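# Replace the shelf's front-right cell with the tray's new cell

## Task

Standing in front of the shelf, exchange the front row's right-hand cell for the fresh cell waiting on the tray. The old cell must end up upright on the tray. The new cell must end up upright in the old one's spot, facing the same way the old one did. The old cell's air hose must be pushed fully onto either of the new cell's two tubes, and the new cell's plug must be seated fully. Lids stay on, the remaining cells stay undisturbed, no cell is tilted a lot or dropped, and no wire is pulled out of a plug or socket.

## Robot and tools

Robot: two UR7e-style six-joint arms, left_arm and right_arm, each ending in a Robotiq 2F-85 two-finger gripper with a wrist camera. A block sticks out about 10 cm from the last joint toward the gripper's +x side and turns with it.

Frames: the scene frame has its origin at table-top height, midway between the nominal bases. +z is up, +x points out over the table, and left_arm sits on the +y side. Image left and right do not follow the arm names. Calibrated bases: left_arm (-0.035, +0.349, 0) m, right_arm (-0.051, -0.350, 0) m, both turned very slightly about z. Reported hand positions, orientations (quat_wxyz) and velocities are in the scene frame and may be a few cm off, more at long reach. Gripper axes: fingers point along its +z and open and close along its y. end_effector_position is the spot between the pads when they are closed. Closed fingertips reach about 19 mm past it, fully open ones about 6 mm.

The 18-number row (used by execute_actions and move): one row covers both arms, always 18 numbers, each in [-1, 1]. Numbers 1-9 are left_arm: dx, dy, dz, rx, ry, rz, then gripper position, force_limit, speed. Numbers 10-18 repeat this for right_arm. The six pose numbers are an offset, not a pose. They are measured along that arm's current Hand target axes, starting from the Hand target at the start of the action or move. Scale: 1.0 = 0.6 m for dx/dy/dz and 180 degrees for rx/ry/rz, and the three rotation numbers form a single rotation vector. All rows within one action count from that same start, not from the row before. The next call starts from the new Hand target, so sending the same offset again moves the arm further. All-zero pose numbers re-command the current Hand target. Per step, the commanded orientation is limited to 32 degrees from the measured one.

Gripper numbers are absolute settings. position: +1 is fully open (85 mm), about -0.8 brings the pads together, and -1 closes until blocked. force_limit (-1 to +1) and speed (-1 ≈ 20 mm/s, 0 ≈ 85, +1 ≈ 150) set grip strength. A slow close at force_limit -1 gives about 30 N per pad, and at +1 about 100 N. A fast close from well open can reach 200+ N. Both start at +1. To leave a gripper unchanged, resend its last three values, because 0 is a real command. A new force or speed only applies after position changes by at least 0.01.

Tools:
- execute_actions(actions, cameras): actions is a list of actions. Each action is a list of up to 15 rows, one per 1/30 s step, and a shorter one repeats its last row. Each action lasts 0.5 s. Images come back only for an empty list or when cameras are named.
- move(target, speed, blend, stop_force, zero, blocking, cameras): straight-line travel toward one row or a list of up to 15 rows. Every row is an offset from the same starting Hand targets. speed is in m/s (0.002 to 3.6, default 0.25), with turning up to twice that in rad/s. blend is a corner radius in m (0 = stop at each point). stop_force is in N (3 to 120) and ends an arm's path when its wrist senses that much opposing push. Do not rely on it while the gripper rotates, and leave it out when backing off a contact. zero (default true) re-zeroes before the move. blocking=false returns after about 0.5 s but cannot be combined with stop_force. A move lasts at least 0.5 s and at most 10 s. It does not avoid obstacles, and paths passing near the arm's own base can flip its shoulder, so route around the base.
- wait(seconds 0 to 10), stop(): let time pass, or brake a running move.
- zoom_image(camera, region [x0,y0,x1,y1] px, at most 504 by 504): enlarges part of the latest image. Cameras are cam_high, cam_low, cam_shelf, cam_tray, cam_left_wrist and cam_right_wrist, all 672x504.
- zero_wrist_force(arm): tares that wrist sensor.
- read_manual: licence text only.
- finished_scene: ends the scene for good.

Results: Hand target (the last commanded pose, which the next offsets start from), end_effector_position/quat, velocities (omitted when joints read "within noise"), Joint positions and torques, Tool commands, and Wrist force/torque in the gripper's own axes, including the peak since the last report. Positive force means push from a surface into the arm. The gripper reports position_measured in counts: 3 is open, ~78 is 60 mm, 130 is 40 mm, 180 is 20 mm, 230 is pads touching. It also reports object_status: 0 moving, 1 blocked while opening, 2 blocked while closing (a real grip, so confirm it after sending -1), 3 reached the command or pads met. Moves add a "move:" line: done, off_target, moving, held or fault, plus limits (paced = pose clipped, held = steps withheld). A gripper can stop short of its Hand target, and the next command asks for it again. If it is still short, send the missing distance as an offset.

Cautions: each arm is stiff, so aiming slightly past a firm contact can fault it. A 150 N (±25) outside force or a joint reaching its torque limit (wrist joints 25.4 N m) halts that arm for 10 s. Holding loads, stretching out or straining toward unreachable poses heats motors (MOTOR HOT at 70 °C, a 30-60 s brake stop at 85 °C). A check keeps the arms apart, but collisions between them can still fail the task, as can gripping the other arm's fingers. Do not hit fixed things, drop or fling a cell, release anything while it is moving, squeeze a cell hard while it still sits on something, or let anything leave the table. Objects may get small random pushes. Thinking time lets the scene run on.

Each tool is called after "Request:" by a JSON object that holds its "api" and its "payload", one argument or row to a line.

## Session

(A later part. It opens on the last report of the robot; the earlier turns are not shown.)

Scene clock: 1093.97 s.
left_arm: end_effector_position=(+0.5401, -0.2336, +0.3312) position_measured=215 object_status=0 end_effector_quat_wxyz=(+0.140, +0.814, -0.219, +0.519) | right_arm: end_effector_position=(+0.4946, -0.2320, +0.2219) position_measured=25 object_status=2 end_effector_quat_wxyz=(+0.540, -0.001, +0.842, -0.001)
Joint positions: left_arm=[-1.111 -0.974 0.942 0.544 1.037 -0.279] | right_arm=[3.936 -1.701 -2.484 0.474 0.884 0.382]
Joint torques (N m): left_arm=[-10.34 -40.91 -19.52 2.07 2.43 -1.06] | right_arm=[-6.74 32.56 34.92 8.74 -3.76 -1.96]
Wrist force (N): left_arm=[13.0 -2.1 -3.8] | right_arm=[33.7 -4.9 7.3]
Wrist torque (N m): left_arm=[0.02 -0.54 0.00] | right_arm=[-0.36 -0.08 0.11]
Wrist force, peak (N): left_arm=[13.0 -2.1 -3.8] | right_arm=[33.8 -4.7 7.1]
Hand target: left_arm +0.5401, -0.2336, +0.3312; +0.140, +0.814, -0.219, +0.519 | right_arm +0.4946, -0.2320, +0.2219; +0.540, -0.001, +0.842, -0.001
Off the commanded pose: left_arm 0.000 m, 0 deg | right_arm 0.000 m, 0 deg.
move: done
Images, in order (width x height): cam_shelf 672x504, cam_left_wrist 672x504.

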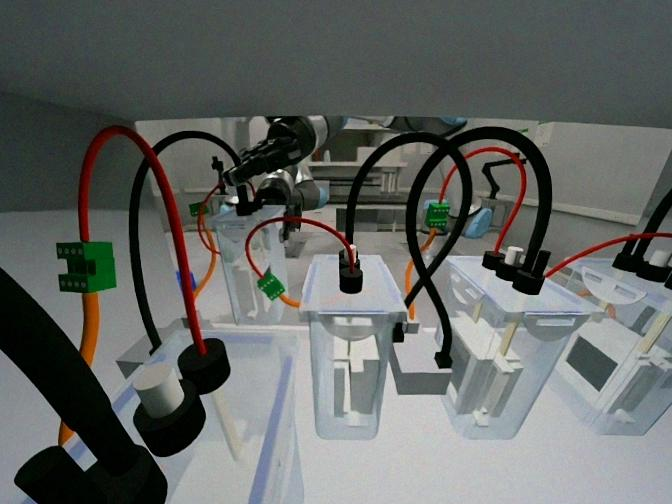

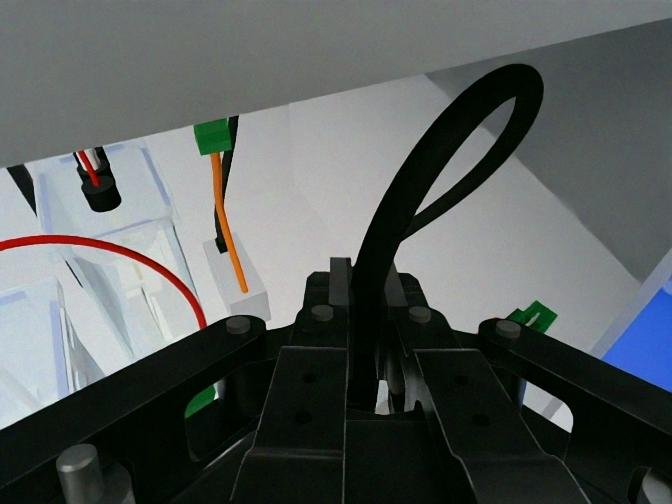

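Request:
{"api": "move", "payload": {
  "target": [0.0060,0,-0.0028,0,0,0,-1,0.5,-1,0,0,0,0,0,0,-1,0.5,-1],
  "speed": 0.01,
  "cameras": ["cam_left_wrist","cam_shelf"]
}}

Request:
{"api": "zoom_image", "payload": {
  "camera": "cam_shelf",
  "region": [180, 130, 300, 250]
}}

Scene clock: 1099.03 s.
left_arm: end_effector_position=(+0.5401, -0.2336, +0.3352) position_measured=215 object_status=2 end_effector_quat_wxyz=(+0.140, +0.814, -0.219, +0.519) | right_arm: end_effector_position=(+0.4946, -0.2320, +0.2220) position_measured=25 object_status=2 end_effector_quat_wxyz=(+0.540, -0.001, +0.842, -0.001)
Joint positions: left_arm=[-1.111 -0.974 0.931 0.555 1.037 -0.279] | right_arm=[3.936 -1.701 -2.484 0.474 0.884 0.382]
Joint torques (N m): left_arm=[-7.54 -39.78 -21.53 -1.36 -2.54 -0.64] | right_arm=[-4.27 32.77 29.38 6.45 -2.87 -1.73]
Wrist force (N): left_arm=[-0.7 0.7 1.7] | right_arm=[20.7 -2.6 3.7]
Wrist torque (N m): left_arm=[-0.01 -0.31 -0.08] | right_arm=[-0.34 -0.46 -0.11]
Wrist force, peak (N): left_arm=[13.3 -2.0 -3.8] | right_arm=[34.2 -4.6 7.3]
Hand target: left_arm +0.5401, -0.2336, +0.3352; +0.140, +0.814, -0.219, +0.519 | right_arm +0.4946, -0.2320, +0.2219; +0.540, -0.001, +0.842, -0.001
Off the commanded pose: left_arm 0.000 m, 0 deg | right_arm 0.000 m, 0 deg.
move: done
Images, in order (width x height): cam_shelf 672x504, cam_left_wrist 672x504.

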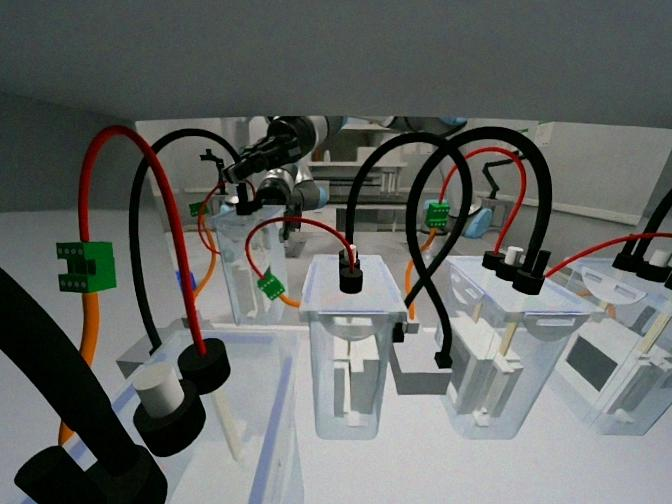

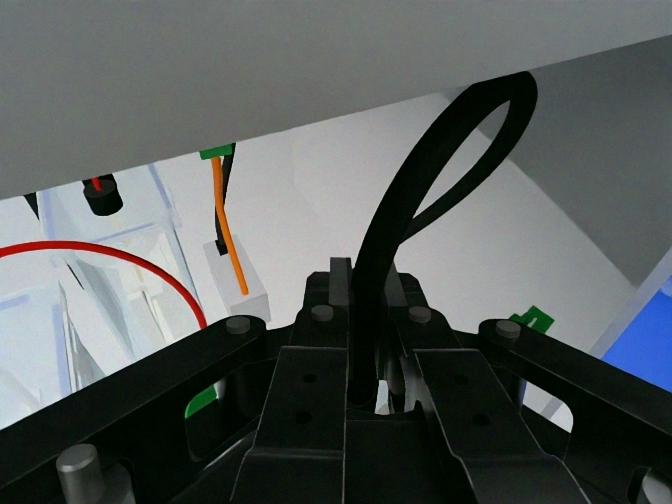

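Scaled by 4.200 from the camera's 672x504 image, which has a finer 960x720 frame.

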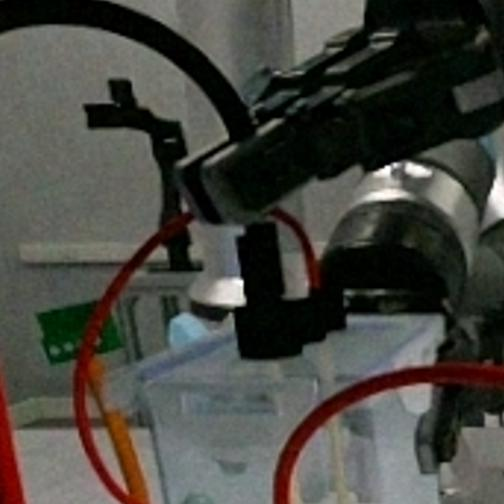

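Request:
{"api": "move", "payload": {
  "target": [0.0060,0,-0.0028,0,0,0,-1,0.5,-1,0,0,0,0,0,0,-1,0.5,-1],
  "speed": 0.01,
  "cameras": ["cam_left_wrist","cam_shelf"]
}}

Request:
{"api": "zoom_image", "payload": {
  "camera": "cam_shelf",
  "region": [180, 130, 300, 250]
}}

Scene clock: 1103.53 s.
left_arm: end_effector_position=(+0.5401, -0.2336, +0.3392) position_measured=215 object_status=2 end_effector_quat_wxyz=(+0.140, +0.814, -0.219, +0.519) | right_arm: end_effector_position=(+0.4946, -0.2320, +0.2219) position_measured=25 object_status=2 end_effector_quat_wxyz=(+0.540, -0.001, +0.842, -0.001)
Joint positions: left_arm=[-1.111 -0.973 0.92 0.565 1.037 -0.279] | right_arm=[3.936 -1.701 -2.484 0.474 0.884 0.382]
Joint torques (N m): left_arm=[2.56 -39.45 -20.16 -1.19 -2.82 -0.86] | right_arm=[-1.11 19.1 15.16 5.44 -1.48 -0.03]
Wrist force (N): left_arm=[-0.1 0.2 1.4] | right_arm=[21.5 -2.8 3.4]
Wrist torque (N m): left_arm=[-0.03 -0.33 -0.08] | right_arm=[-0.35 -0.49 -0.09]
Wrist force, peak (N): left_arm=[-1.2 1.0 1.8] | right_arm=[22.0 -2.8 3.9]
Hand target: left_arm +0.5401, -0.2336, +0.3391; +0.140, +0.814, -0.219, +0.519 | right_arm +0.4946, -0.2320, +0.2219; +0.540, -0.001, +0.842, -0.001
Off the commanded pose: left_arm 0.000 m, 0 deg | right_arm 0.000 m, 0 deg.
move: done
Images, in order (width x height): cam_shelf 672x504, cam_left_wrist 672x504.

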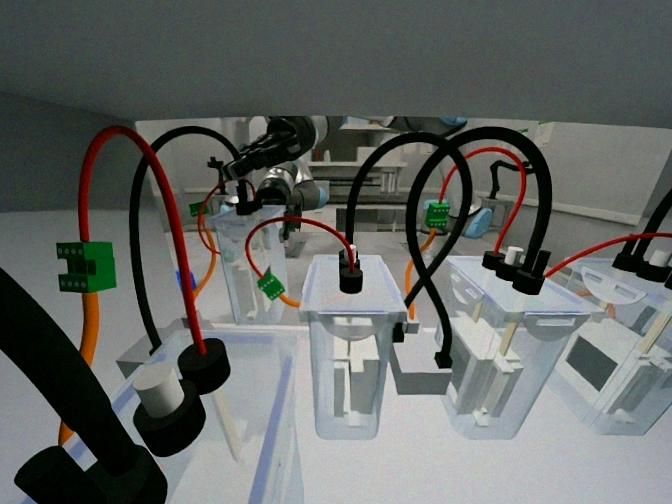

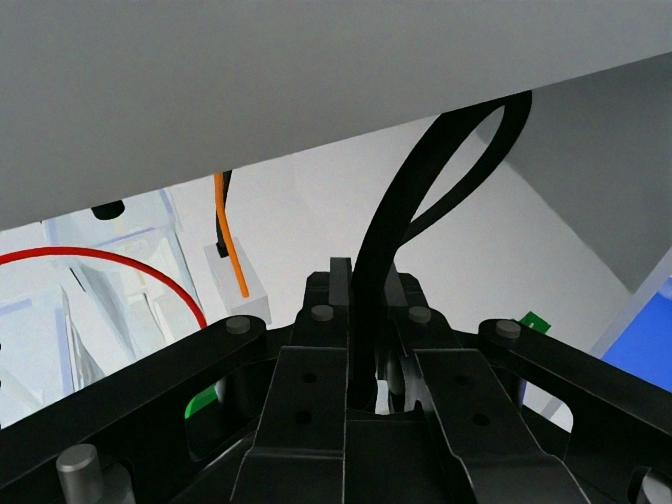

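Scaled by 4.200 from the camera's 672x504 image, which has a finer 960x720 frame.

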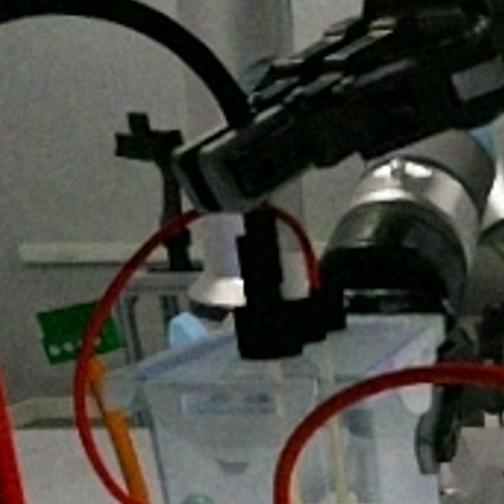

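Request:
{"api": "move", "payload": {
  "target": [0.0227,0,-0.01057,0,0,0,-1,0.5,-1,0,0,0,0,0,0,-1,0.5,-1],
  "speed": 0.02,
  "stop_force": 25,
  "cameras": ["cam_left_wrist","cam_shelf"]
}}

Request:
{"api": "zoom_image", "payload": {
  "camera": "cam_shelf",
  "region": [180, 130, 300, 250]
}}

Scene clock: 1109.27 s.
left_arm: end_effector_position=(+0.5401, -0.2336, +0.3541) position_measured=215 object_status=2 end_effector_quat_wxyz=(+0.139, +0.814, -0.219, +0.519) | right_arm: end_effector_position=(+0.4946, -0.2320, +0.2219) position_measured=25 object_status=2 end_effector_quat_wxyz=(+0.540, -0.001, +0.842, -0.001)
Joint positions: left_arm=[-1.111 -0.97 0.877 0.605 1.037 -0.279] | right_arm=[3.936 -1.701 -2.484 0.474 0.884 0.382]
Joint torques (N m): left_arm=[6.83 -46.84 -13.29 -1.69 -1.37 -0.86] | right_arm=[1.83 19.73 14.5 5.6 -1.52 2.03]
Wrist force (N): left_arm=[2.7 -0.2 0.4] | right_arm=[23.8 -3.2 4.1]
Wrist torque (N m): left_arm=[-0.06 -0.42 -0.08] | right_arm=[-0.39 -0.44 -0.08]
Wrist force, peak (N): left_arm=[2.7 -0.2 0.4] | right_arm=[24.0 -3.2 4.1]
Hand target: left_arm +0.5401, -0.2336, +0.3541; +0.140, +0.814, -0.219, +0.519 | right_arm +0.4946, -0.2320, +0.2219; +0.540, -0.001, +0.842, -0.001
Off the commanded pose: left_arm 0.000 m, 0 deg | right_arm 0.000 m, 0 deg.
move: done
Images, in order (width x height): cam_shelf 672x504, cam_left_wrist 672x504.

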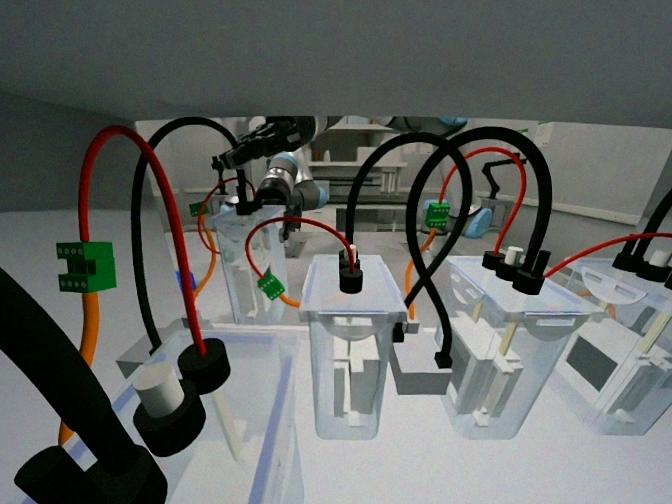

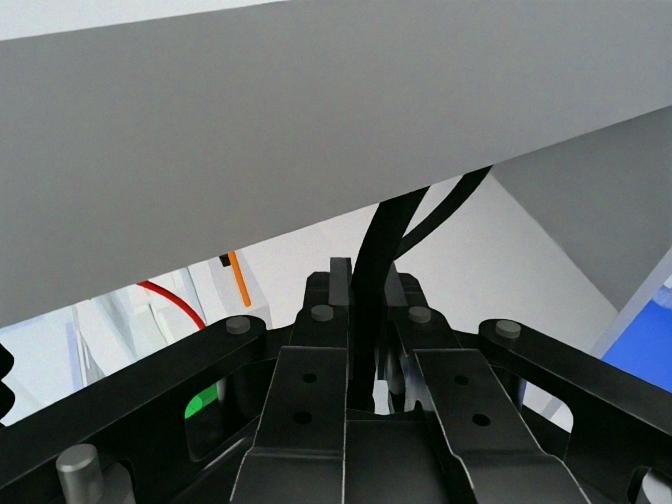

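Scaled by 4.200 from the camera's 672x504 image, which has a finer 960x720 frame.

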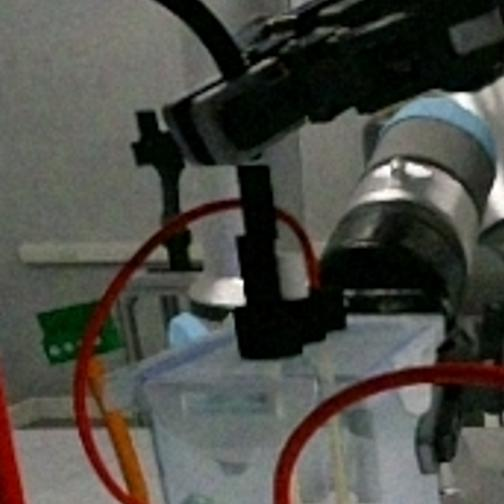

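Request:
{"api": "move", "payload": {
  "target": [0.0227,0,-0.01057,0,0,0,-1,0.5,-1,0,0,0,0,0,0,-1,0.5,-1],
  "speed": 0.03,
  "stop_force": 25,
  "cameras": ["cam_left_wrist","cam_shelf"]
}}

Request:
{"api": "zoom_image", "payload": {
  "camera": "cam_shelf",
  "region": [180, 100, 300, 220]
}}

Scene clock: 1114.53 s.
left_arm: end_effector_position=(+0.5401, -0.2336, +0.3691) position_measured=215 object_status=2 end_effector_quat_wxyz=(+0.140, +0.814, -0.219, +0.519) | right_arm: end_effector_position=(+0.4946, -0.2320, +0.2219) position_measured=25 object_status=2 end_effector_quat_wxyz=(+0.540, -0.001, +0.842, -0.001)
Joint positions: left_arm=[-1.111 -0.964 0.83 0.647 1.037 -0.279] | right_arm=[3.936 -1.701 -2.484 0.474 0.884 0.382]
Joint torques (N m): left_arm=[8.1 -52.38 -13.86 -1.18 0.38 -1.51] | right_arm=[5.43 21.76 15.19 5.61 -1.36 1.94]
Wrist force (N): left_arm=[1.7 0.0 0.6] | right_arm=[23.7 -3.0 4.5]
Wrist torque (N m): left_arm=[-0.04 -0.40 -0.08] | right_arm=[-0.37 -0.45 -0.09]
Wrist force, peak (N): left_arm=[2.8 -0.2 0.5] | right_arm=[24.2 -3.2 4.3]
Hand target: left_arm +0.5401, -0.2336, +0.3692; +0.140, +0.814, -0.219, +0.519 | right_arm +0.4946, -0.2320, +0.2219; +0.540, -0.001, +0.842, -0.001
Off the commanded pose: left_arm 0.000 m, 0 deg | right_arm 0.000 m, 0 deg.
move: done
Images, in order (width x height): cam_shelf 672x504, cam_left_wrist 672x504.

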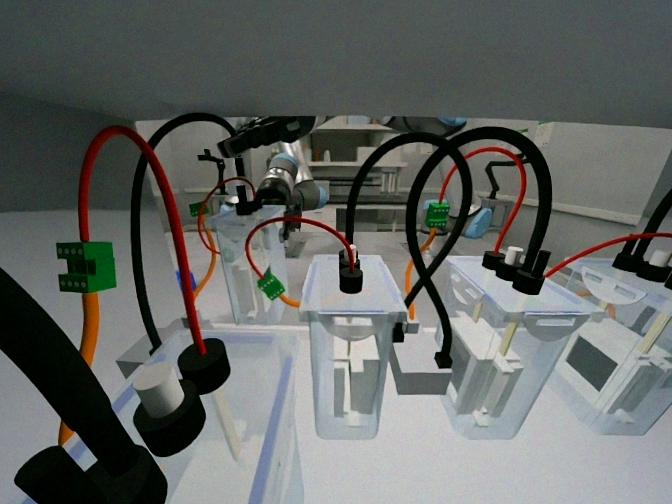

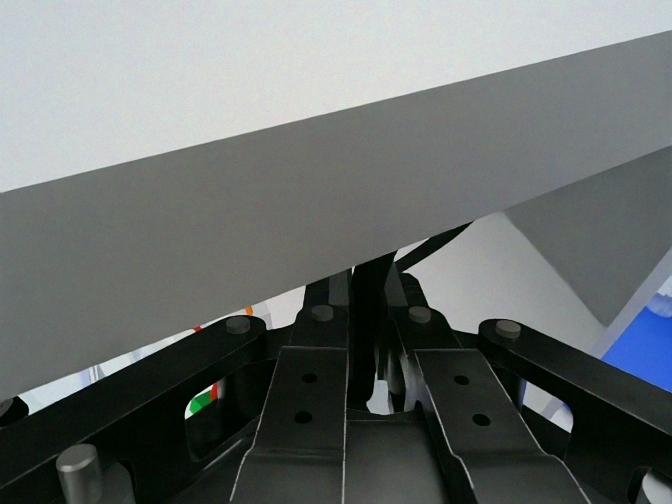

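Scaled by 4.200 from the camera's 672x504 image, which has a finer 960x720 frame.

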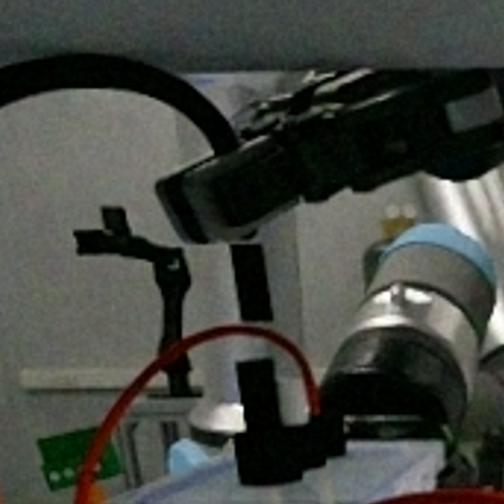

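Request:
{"api": "move", "payload": {
  "target": [
    [0.0045,0,-0.0021,0,0,0,-1,0.5,-1,0.0182,0,0.0084,0,0,0,-1,0.5,-1],
    [0.0045,0,-0.0021,0,0,0,-1,0.5,-1,0.053,0,-0.0673,0,0,0,-1,0.5,-1]
  ],
  "speed": 0.06,
  "blend": 0.005,
  "cameras": ["cam_right_wrist","cam_high","cam_tray","cam_low"]
}}

Scene clock: 1141.37 s.
left_arm: end_effector_position=(+0.5401, -0.2336, +0.3722) position_measured=215 object_status=2 end_effector_quat_wxyz=(+0.140, +0.814, -0.219, +0.519) | right_arm: end_effector_position=(+0.4447, -0.2321, +0.2098) position_measured=25 object_status=2 end_effector_quat_wxyz=(+0.540, -0.001, +0.842, -0.001)
Joint positions: left_arm=[-1.111 -0.963 0.82 0.656 1.037 -0.279] | right_arm=[4.068 -1.616 -2.63 0.466 0.776 0.484]
Joint torques (N m): left_arm=[6.76 -37.66 -13.97 -1.81 0.17 -1.2] | right_arm=[-7.67 12.76 32.3 8.68 -1.62 -2]
Wrist force (N): left_arm=[1.0 0.3 0.7] | right_arm=[23.9 -2.9 4.3]
Wrist torque (N m): left_arm=[0.01 -0.35 -0.07] | right_arm=[-0.38 -0.39 -0.05]
Wrist force, peak (N): left_arm=[1.7 0.2 1.0] | right_arm=[24.7 -2.8 5.3]
Hand target: left_arm +0.5401, -0.2336, +0.3722; +0.140, +0.814, -0.219, +0.519 | right_arm +0.4447, -0.2321, +0.2099; +0.540, -0.001, +0.842, -0.001
Off the commanded pose: left_arm 0.000 m, 0 deg | right_arm 0.000 m, 0 deg.
move: done
Images, in order (width x height): cam_high 672x504, cam_low 672x504, cam_tray 672x504, cam_right_wrist 672x504.

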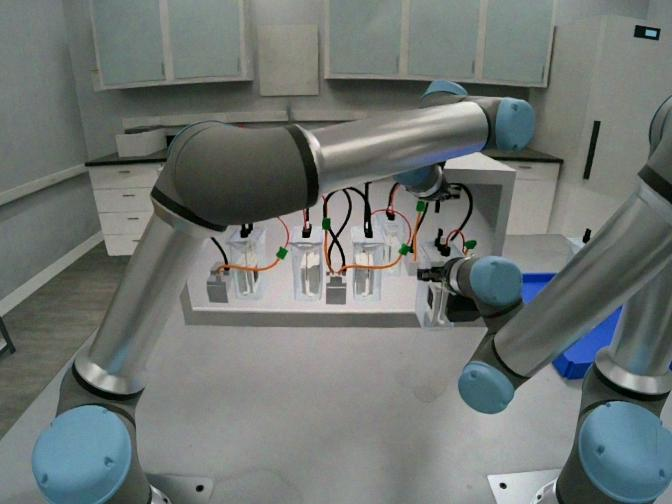

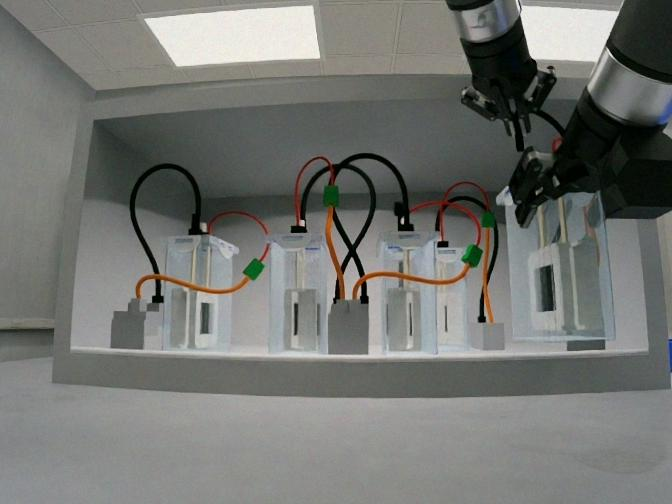

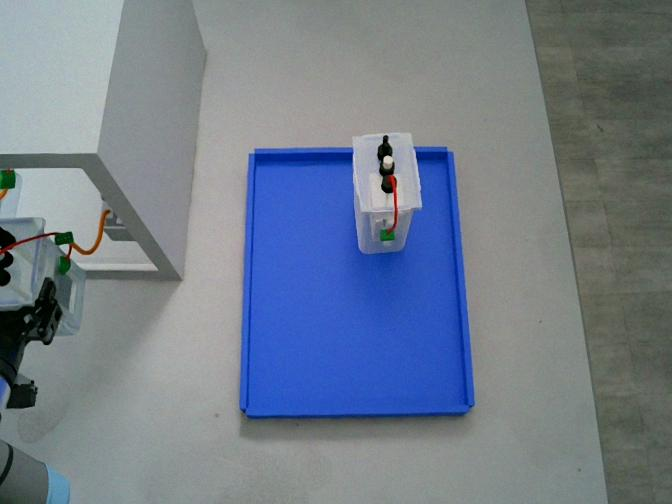

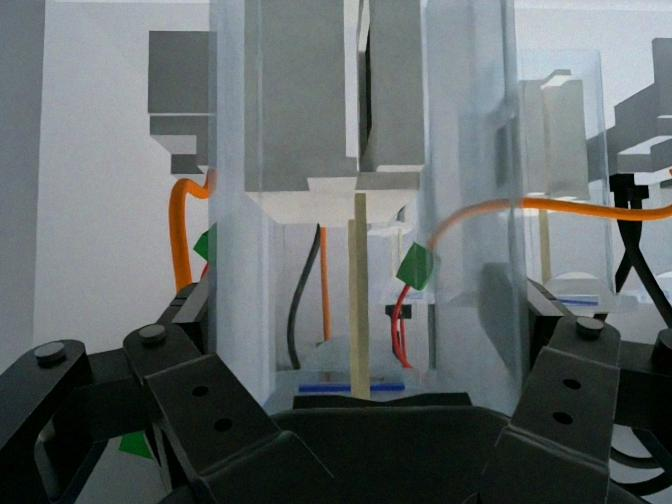

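Request:
{"api": "zoom_image", "payload": {
  "camera": "cam_tray",
  "region": [0, 160, 140, 300]
}}

Request:
{"api": "zoom_image", "payload": {
  "camera": "cam_low",
  "region": [460, 100, 672, 380]
}}

Request:
{"api": "zoom_image", "payload": {
  "camera": "cam_high",
  "region": [380, 160, 560, 340]
}}

Scaled by 3.600 from the camera's 672x504 image, which has a finer 960x720 frame.

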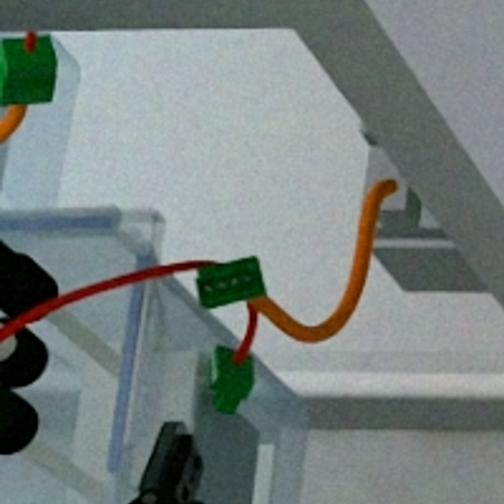

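Scaled by 1.800 from the camera's 672x504 image, which has a finer 960x720 frame.

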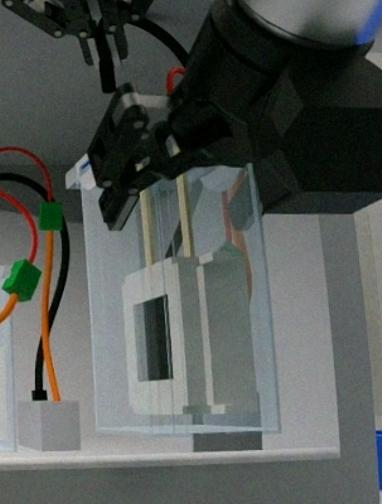

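Scaled by 2.800 from the camera's 672x504 image, which has a finer 960x720 frame.

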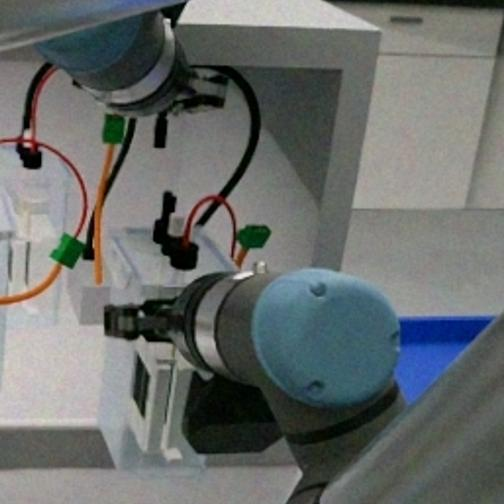

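Request:
{"api": "zoom_image", "payload": {
  "camera": "cam_right_wrist",
  "region": [60, 130, 260, 500]
}}

Request:
{"api": "wait", "payload": {
  "seconds": 0.1,
  "cameras": ["cam_left_wrist","cam_shelf"]
}}

Request:
{"api": "zoom_image", "payload": {
  "camera": "cam_shelf",
  "region": [150, 120, 330, 340]
}}

Scaled by 1.362 from the camera's 672x504 image, which has a finer 960x720 frame.

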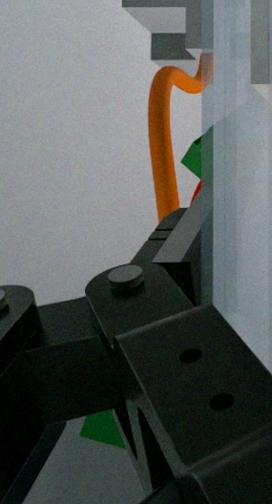

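Scene clock: 1158.60 s.
left_arm: end_effector_position=(+0.5401, -0.2336, +0.3722) position_measured=215 object_status=2 end_effector_quat_wxyz=(+0.140, +0.814, -0.219, +0.519) | right_arm: end_effector_position=(+0.4447, -0.2321, +0.2099) position_measured=25 object_status=2 end_effector_quat_wxyz=(+0.540, -0.001, +0.842, -0.001)
Joint positions: left_arm=[-1.111 -0.963 0.82 0.656 1.037 -0.279] | right_arm=[4.068 -1.616 -2.63 0.466 0.776 0.484]
Joint torques (N m): left_arm=[4.63 -37.95 -13.95 -1.83 -0.69 -1.5] | right_arm=[8.6 12.69 33.13 8.68 -4.38 2.03]
Wrist force (N): left_arm=[1.0 0.1 1.0] | right_arm=[23.4 -3.2 4.1]
Wrist torque (N m): left_arm=[-0.01 -0.35 -0.07] | right_arm=[-0.41 -0.39 -0.05]
Wrist force, peak (N): left_arm=[1.3 0.1 0.8] | right_arm=[23.9 -3.0 4.3]
Hand target: left_arm +0.5401, -0.2336, +0.3722; +0.140, +0.814, -0.219, +0.519 | right_arm +0.4447, -0.2321, +0.2099; +0.540, -0.001, +0.842, -0.001
Tool commands: left_gripper/position=-1.0 left_gripper/force_limit=+0.5 left_gripper/speed=-1.0 right_gripper/position=-1.0 right_gripper/force_limit=+0.5 right_gripper/speed=-1.0
Off the commanded pose: left_arm 0.000 m, 0 deg | right_arm 0.000 m, 0 deg.
wait: 0.10 s; at rest from the start
Images, in order (width x height): cam_shelf 672x504, cam_left_wrist 672x504.

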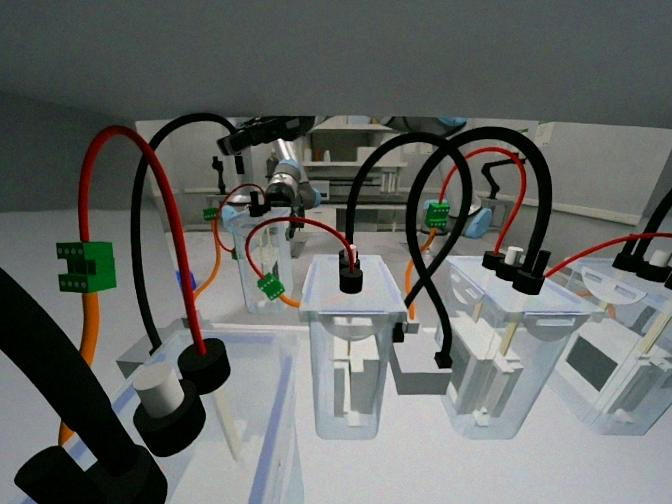

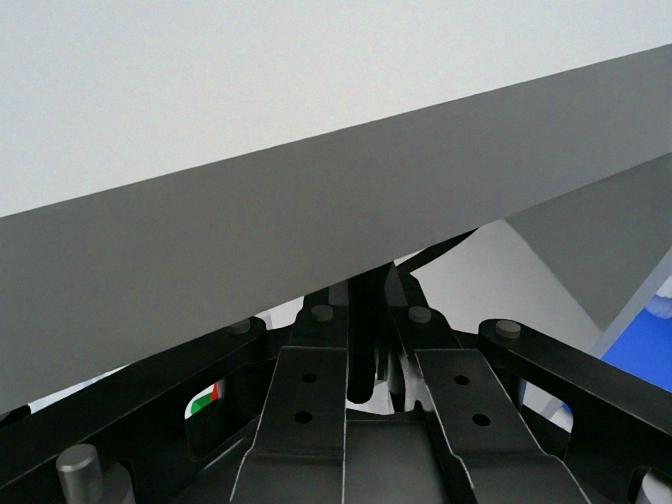

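Scaled by 2.291 from the camera's 672x504 image, which has a finer 960x720 frame.

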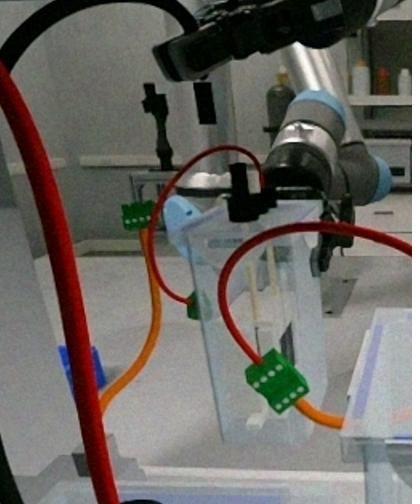

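Request:
{"api": "zoom_image", "payload": {
  "camera": "cam_shelf",
  "region": [195, 180, 275, 280]
}}

Scaled by 5.040 from the camera's 672x504 image, which has a finer 960x720 frame.

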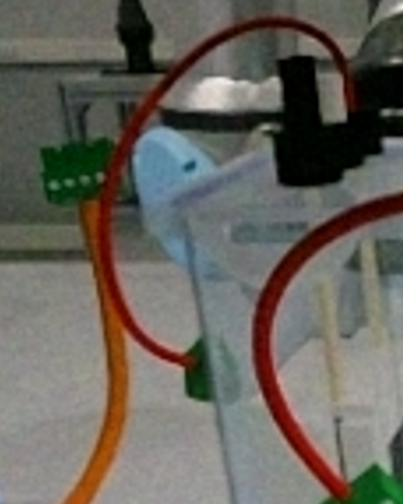

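Request:
{"api": "move", "payload": {
  "target": [0,0,0,0,0,0,-1,0.5,-1,0,0.06,0,0,0,0,-1,0.5,-1],
  "speed": 0.06,
  "cameras": ["cam_shelf","cam_tray"]
}}

Request:
{"api": "zoom_image", "payload": {
  "camera": "cam_shelf",
  "region": [175, 170, 295, 290]
}}

Request:
{"api": "zoom_image", "payload": {
  "camera": "cam_tray",
  "region": [0, 160, 140, 300]
}}

Scene clock: 1168.00 s.
left_arm: end_effector_position=(+0.5401, -0.2336, +0.3722) position_measured=215 object_status=2 end_effector_quat_wxyz=(+0.140, +0.814, -0.219, +0.519) | right_arm: end_effector_position=(+0.4447, -0.1960, +0.2098) position_measured=25 object_status=2 end_effector_quat_wxyz=(+0.540, -0.001, +0.842, -0.001) end_effector_velocity=(+0.000, -0.001, +0.000) end_effector_angular_velocity=(+0.000, +0.000, +0.003)
Joint positions: left_arm=[-1.111 -0.963 0.82 0.656 1.037 -0.279] | right_arm=[4.148 -1.633 -2.592 0.392 0.712 0.557]
Joint velocities: left_arm=[within noise] | right_arm=[-0.003 0.001 -0.003 0.006 0.004 -0.005]
Joint torques (N m): left_arm=[1.88 -37.97 -13.8 -1.65 -1.7 -1.51] | right_arm=[-8.32 37.61 10.23 8.59 -2.12 -2.04]
Wrist force (N): left_arm=[1.0 0.0 0.6] | right_arm=[23.2 -3.4 4.2]
Wrist torque (N m): left_arm=[-0.04 -0.35 -0.07] | right_arm=[-0.41 -0.42 -0.08]
Wrist force, peak (N): left_arm=[1.2 0.1 0.9] | right_arm=[24.1 -4.5 4.0]
Hand target: left_arm +0.5401, -0.2336, +0.3722; +0.140, +0.814, -0.219, +0.519 | right_arm +0.4446, -0.1961, +0.2098; +0.540, -0.001, +0.842, -0.001
Off the commanded pose: left_arm 0.000 m, 0 deg | right_arm 0.000 m, 0 deg.
move: done
Images, in order (width x height): cam_shelf 672x504, cam_tray 672x504.

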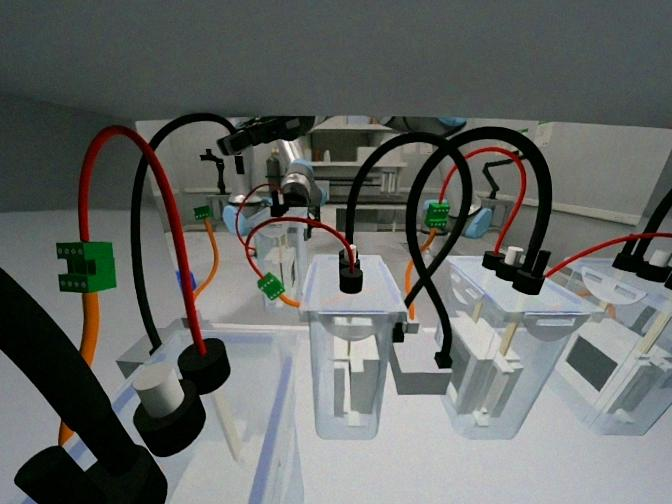

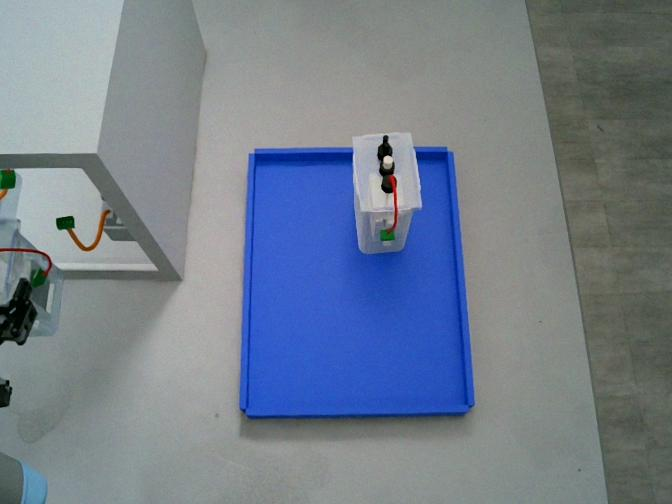

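Scaled by 4.200 from the camera's 672x504 image, which has a finer 960x720 frame.

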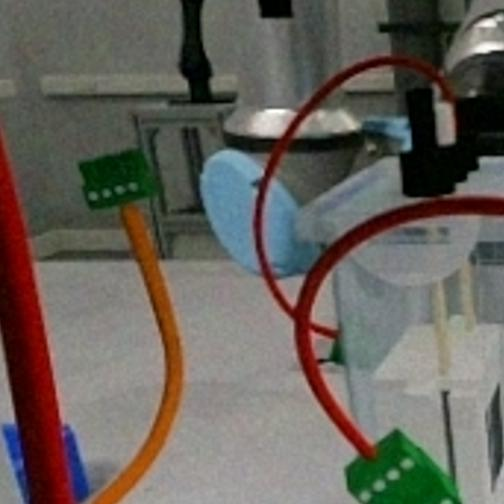

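Scaled by 3.600 from the camera's 672x504 image, which has a finer 960x720 frame.

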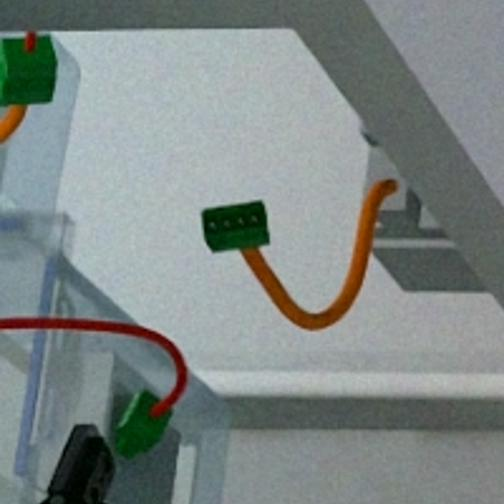

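Request:
{"api": "move", "payload": {
  "target": [
    [0,0,0,0,0,0,-1,0.5,-1,0.0057,0,-0.0524,0,0,0,-1,0.5,-1],
    [0,0,0,0,0,0,-1,0.5,-1,0.0057,-0.273,-0.0524,0,0,0,-1,0.5,-1],
    [0,0,0,0,0,0,-1,0.5,-1,0.0023,-0.507,-0.0448,0,0,0,-1,0.5,-1],
    [0,0,0,0,0,0,-1,0.5,-1,-0.0327,-0.673,0.0308,0.0504,0,0.0232,-1,0.5,-1]
  ],
  "speed": [0.08,0.12,0.12,0.1],
  "blend": [0.01,0.03,0.03,0],
  "cameras": ["cam_right_wrist","cam_tray","cam_shelf","cam_high"]
}}

Scene clock: 1186.60 s.
left_arm: end_effector_position=(+0.5401, -0.2336, +0.3722) position_measured=215 object_status=2 end_effector_quat_wxyz=(+0.140, +0.814, -0.219, +0.519) | right_arm: end_effector_position=(+0.4702, -0.5999, +0.2209) position_measured=25 object_status=2 end_effector_quat_wxyz=(+0.538, +0.072, +0.839, -0.048)
Joint positions: left_arm=[-1.111 -0.963 0.82 0.656 1.037 -0.279] | right_arm=[2.922 -1.796 -2.391 0.615 1.633 -0.031]
Joint torques (N m): left_arm=[-4.25 -38.49 -13.95 -1.42 -2.79 -1.43] | right_arm=[4.91 45.16 18.63 10.41 1.57 -1.72]
Wrist force (N): left_arm=[0.8 0.1 0.7] | right_arm=[23.9 -3.2 4.3]
Wrist torque (N m): left_arm=[-0.01 -0.32 -0.07] | right_arm=[-0.38 -0.51 -0.12]
Wrist force, peak (N): left_arm=[1.1 0.1 1.0] | right_arm=[24.6 -3.2 4.2]
Hand target: left_arm +0.5401, -0.2336, +0.3722; +0.140, +0.814, -0.219, +0.519 | right_arm +0.4702, -0.5999, +0.2210; +0.538, +0.072, +0.838, -0.048
Off the commanded pose: left_arm 0.000 m, 0 deg | right_arm 0.000 m, 0 deg.
move: done
Images, in order (width x height): cam_high 672x504, cam_shelf 672x504, cam_tray 672x504, cam_right_wrist 672x504.

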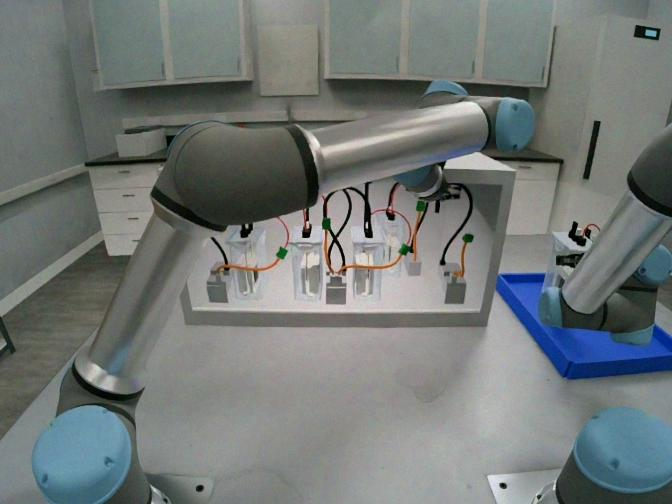

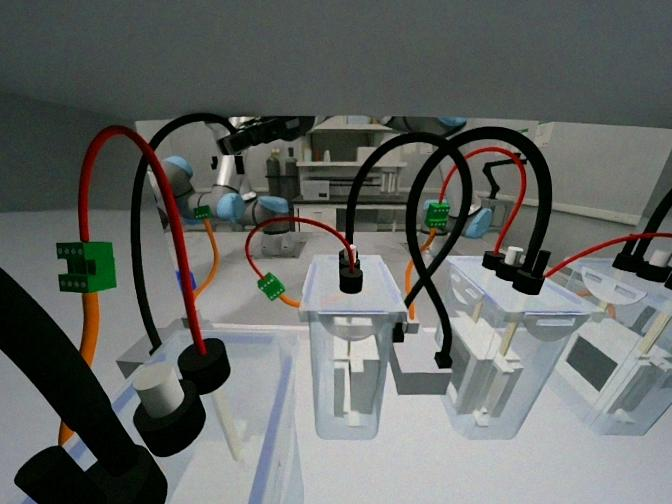

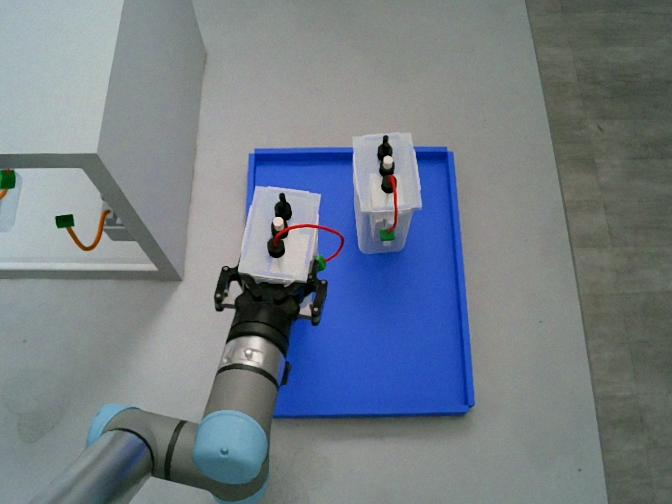

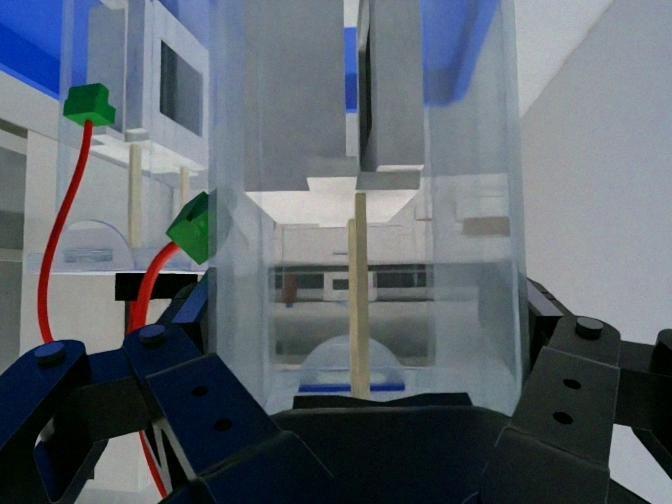

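Request:
{"api": "move", "payload": {
  "target": [0,0,0,0,0,0,-1,0.5,-1,0.0984,0,0.0453,0,0,0,-1,0.5,-1],
  "speed": 0.08
}}

Request:
{"api": "move", "payload": {
  "target": [0,0,0,0,0,0,-1,0.5,-1,0.0454,0,0.0209,0,0,0,-1,0.5,-1],
  "speed": 0.015,
  "stop_force": 8,
  "cameras": ["cam_right_wrist","cam_tray"]
}}

Scene clock: 1192.40 s.
left_arm: end_effector_position=(+0.5401, -0.2336, +0.3722) position_measured=215 object_status=2 end_effector_quat_wxyz=(+0.140, +0.814, -0.219, +0.519) | right_arm: end_effector_position=(+0.4703, -0.6000, +0.1561) position_measured=25 object_status=2 end_effector_quat_wxyz=(+0.538, +0.072, +0.838, -0.048)
Joint positions: left_arm=[-1.111 -0.963 0.82 0.656 1.037 -0.279] | right_arm=[2.922 -2.005 -2.415 0.849 1.633 -0.031]
Joint torques (N m): left_arm=[-6.64 -37.63 -14.21 -1.28 -2.59 -1.46] | right_arm=[0.49 3.25 13.99 -4.61 -1.1 -0.83]
Wrist force (N): left_arm=[0.9 0.1 0.6] | right_arm=[-17.7 -5.4 -28.3]
Wrist torque (N m): left_arm=[-0.02 -0.34 -0.08] | right_arm=[-1.31 -0.89 0.93]
Wrist force, peak (N): left_arm=[1.1 0.1 1.0] | right_arm=[-27.5 -5.9 -37.8]
Hand target: left_arm +0.5401, -0.2336, +0.3722; +0.140, +0.814, -0.219, +0.519 | right_arm +0.4703, -0.6000, +0.1560; +0.538, +0.072, +0.838, -0.048
Off the commanded pose: left_arm 0.000 m, 0 deg | right_arm 0.000 m, 0 deg.
move: done

Scene clock: 1193.20 s.
left_arm: end_effector_position=(+0.5401, -0.2336, +0.3722) position_measured=215 object_status=2 end_effector_quat_wxyz=(+0.140, +0.814, -0.219, +0.519) | right_arm: end_effector_position=(+0.4703, -0.6001, +0.1561) position_measured=25 object_status=2 end_effector_quat_wxyz=(+0.538, +0.072, +0.838, -0.048)
Joint positions: left_arm=[-1.111 -0.963 0.82 0.656 1.037 -0.279] | right_arm=[2.922 -2.006 -2.415 0.85 1.633 -0.031]
Joint torques (N m): left_arm=[-7.19 -38.26 -13.63 -1.2 -2.64 -1.46] | right_arm=[0.29 23.98 4.75 -6.54 -0.69 -0.6]
Wrist force (N): left_arm=[1.1 0.0 0.6] | right_arm=[-21.2 -5.9 -22.5]
Wrist torque (N m): left_arm=[-0.03 -0.36 -0.07] | right_arm=[-1.33 -0.60 0.97]
Wrist force, peak (N): left_arm=[1.1 -0.1 0.8] | right_arm=[-28.5 -5.1 -37.2]
Hand target: left_arm +0.5401, -0.2336, +0.3722; +0.140, +0.814, -0.219, +0.519 | right_arm +0.4703, -0.6000, +0.1560; +0.538, +0.072, +0.838, -0.048 (not the last commanded pose)
Off the commanded pose: left_arm 0.000 m, 0 deg | right_arm 0.030 m, 0 deg.
move: contact (right_arm)
Images, in order (width x height): cam_tray 672x504, cam_right_wrist 672x504.

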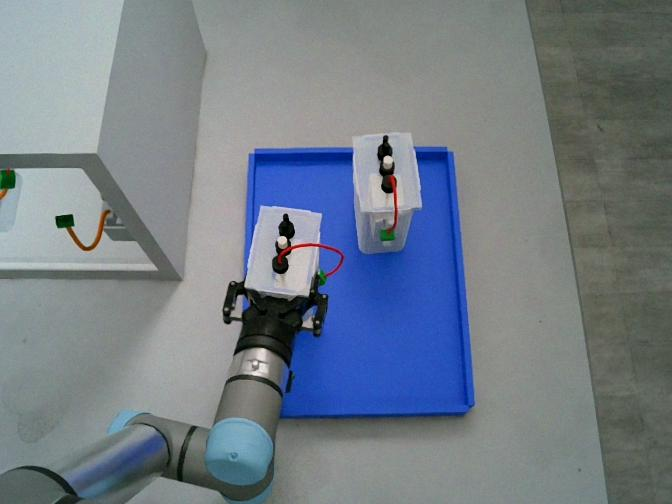

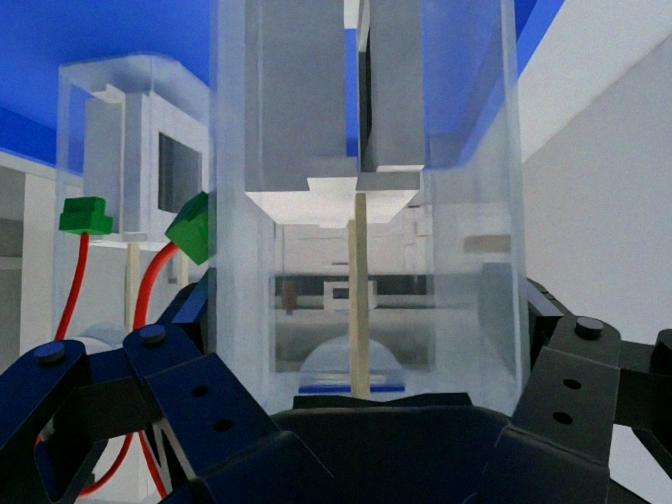

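Request:
{"api": "zoom_image", "payload": {
  "camera": "cam_tray",
  "region": [200, 180, 380, 360]
}}

Request:
{"api": "wait", "payload": {
  "seconds": 0.1,
  "cameras": ["cam_high","cam_low"]
}}

Request:
{"api": "zoom_image", "payload": {
  "camera": "cam_high",
  "region": [480, 190, 672, 390]
}}

Scaled by 2.800 from the camera's 672x504 image, which has a finer 960x720 frame.

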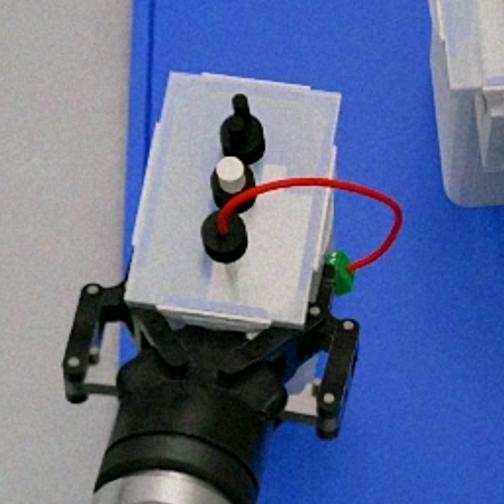

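Scene clock: 1200.73 s.
left_arm: end_effector_position=(+0.5401, -0.2336, +0.3722) position_measured=215 object_status=2 end_effector_quat_wxyz=(+0.140, +0.814, -0.219, +0.519) | right_arm: end_effector_position=(+0.4703, -0.6001, +0.1561) position_measured=25 object_status=2 end_effector_quat_wxyz=(+0.538, +0.072, +0.838, -0.048)
Joint positions: left_arm=[-1.111 -0.963 0.82 0.656 1.037 -0.279] | right_arm=[2.922 -2.006 -2.415 0.85 1.633 -0.031]
Joint torques (N m): left_arm=[-9.07 -37.87 -14.39 -1.09 -2.56 -1.56] | right_arm=[0.15 24.54 -7.06 -6.57 0.53 -0.44]
Wrist force (N): left_arm=[0.9 0.1 0.6] | right_arm=[-20.4 -5.8 -21.5]
Wrist torque (N m): left_arm=[-0.02 -0.34 -0.08] | right_arm=[-1.30 -0.62 0.96]
Wrist force, peak (N): left_arm=[1.2 0.4 0.9] | right_arm=[-21.4 -5.6 -22.2]
Hand target: left_arm +0.5401, -0.2336, +0.3722; +0.140, +0.814, -0.219, +0.519 | right_arm +0.4703, -0.6000, +0.1560; +0.538, +0.072, +0.838, -0.048 (not the last commanded pose)
Tool commands: left_gripper/position=-1.0 left_gripper/force_limit=+0.5 left_gripper/speed=-1.0 right_gripper/position=-1.0 right_gripper/force_limit=+0.5 right_gripper/speed=-1.0
Off the commanded pose: left_arm 0.000 m, 0 deg | right_arm 0.030 m, 0 deg.
wait: 0.10 s; at rest from the start
Images, in order (width x height): cam_high 672x504, cam_low 672x504.

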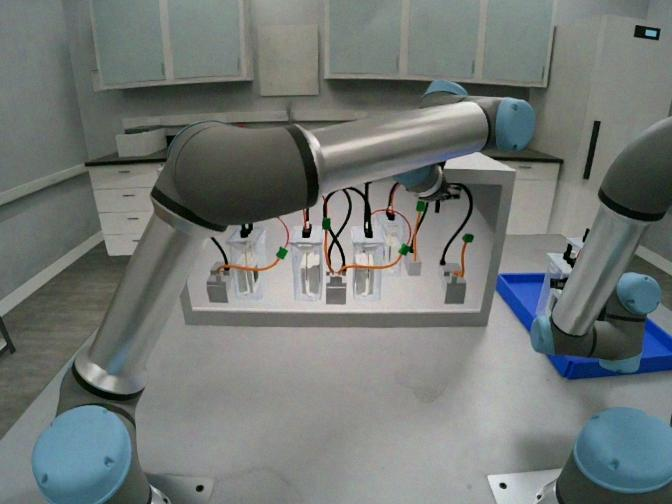

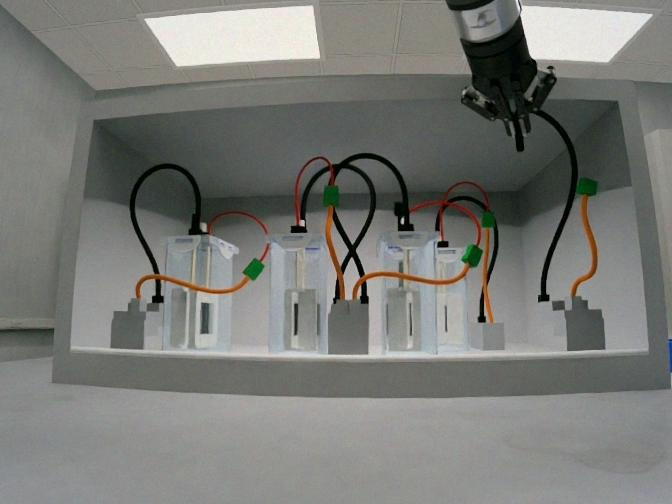

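Scaled by 2.520 from the camera's 672x504 image, which has a finer 960x720 frame.

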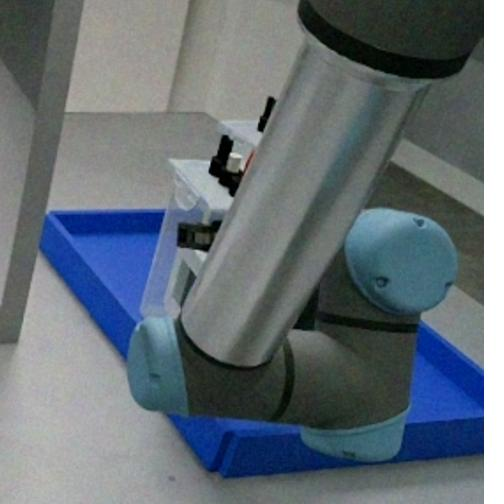

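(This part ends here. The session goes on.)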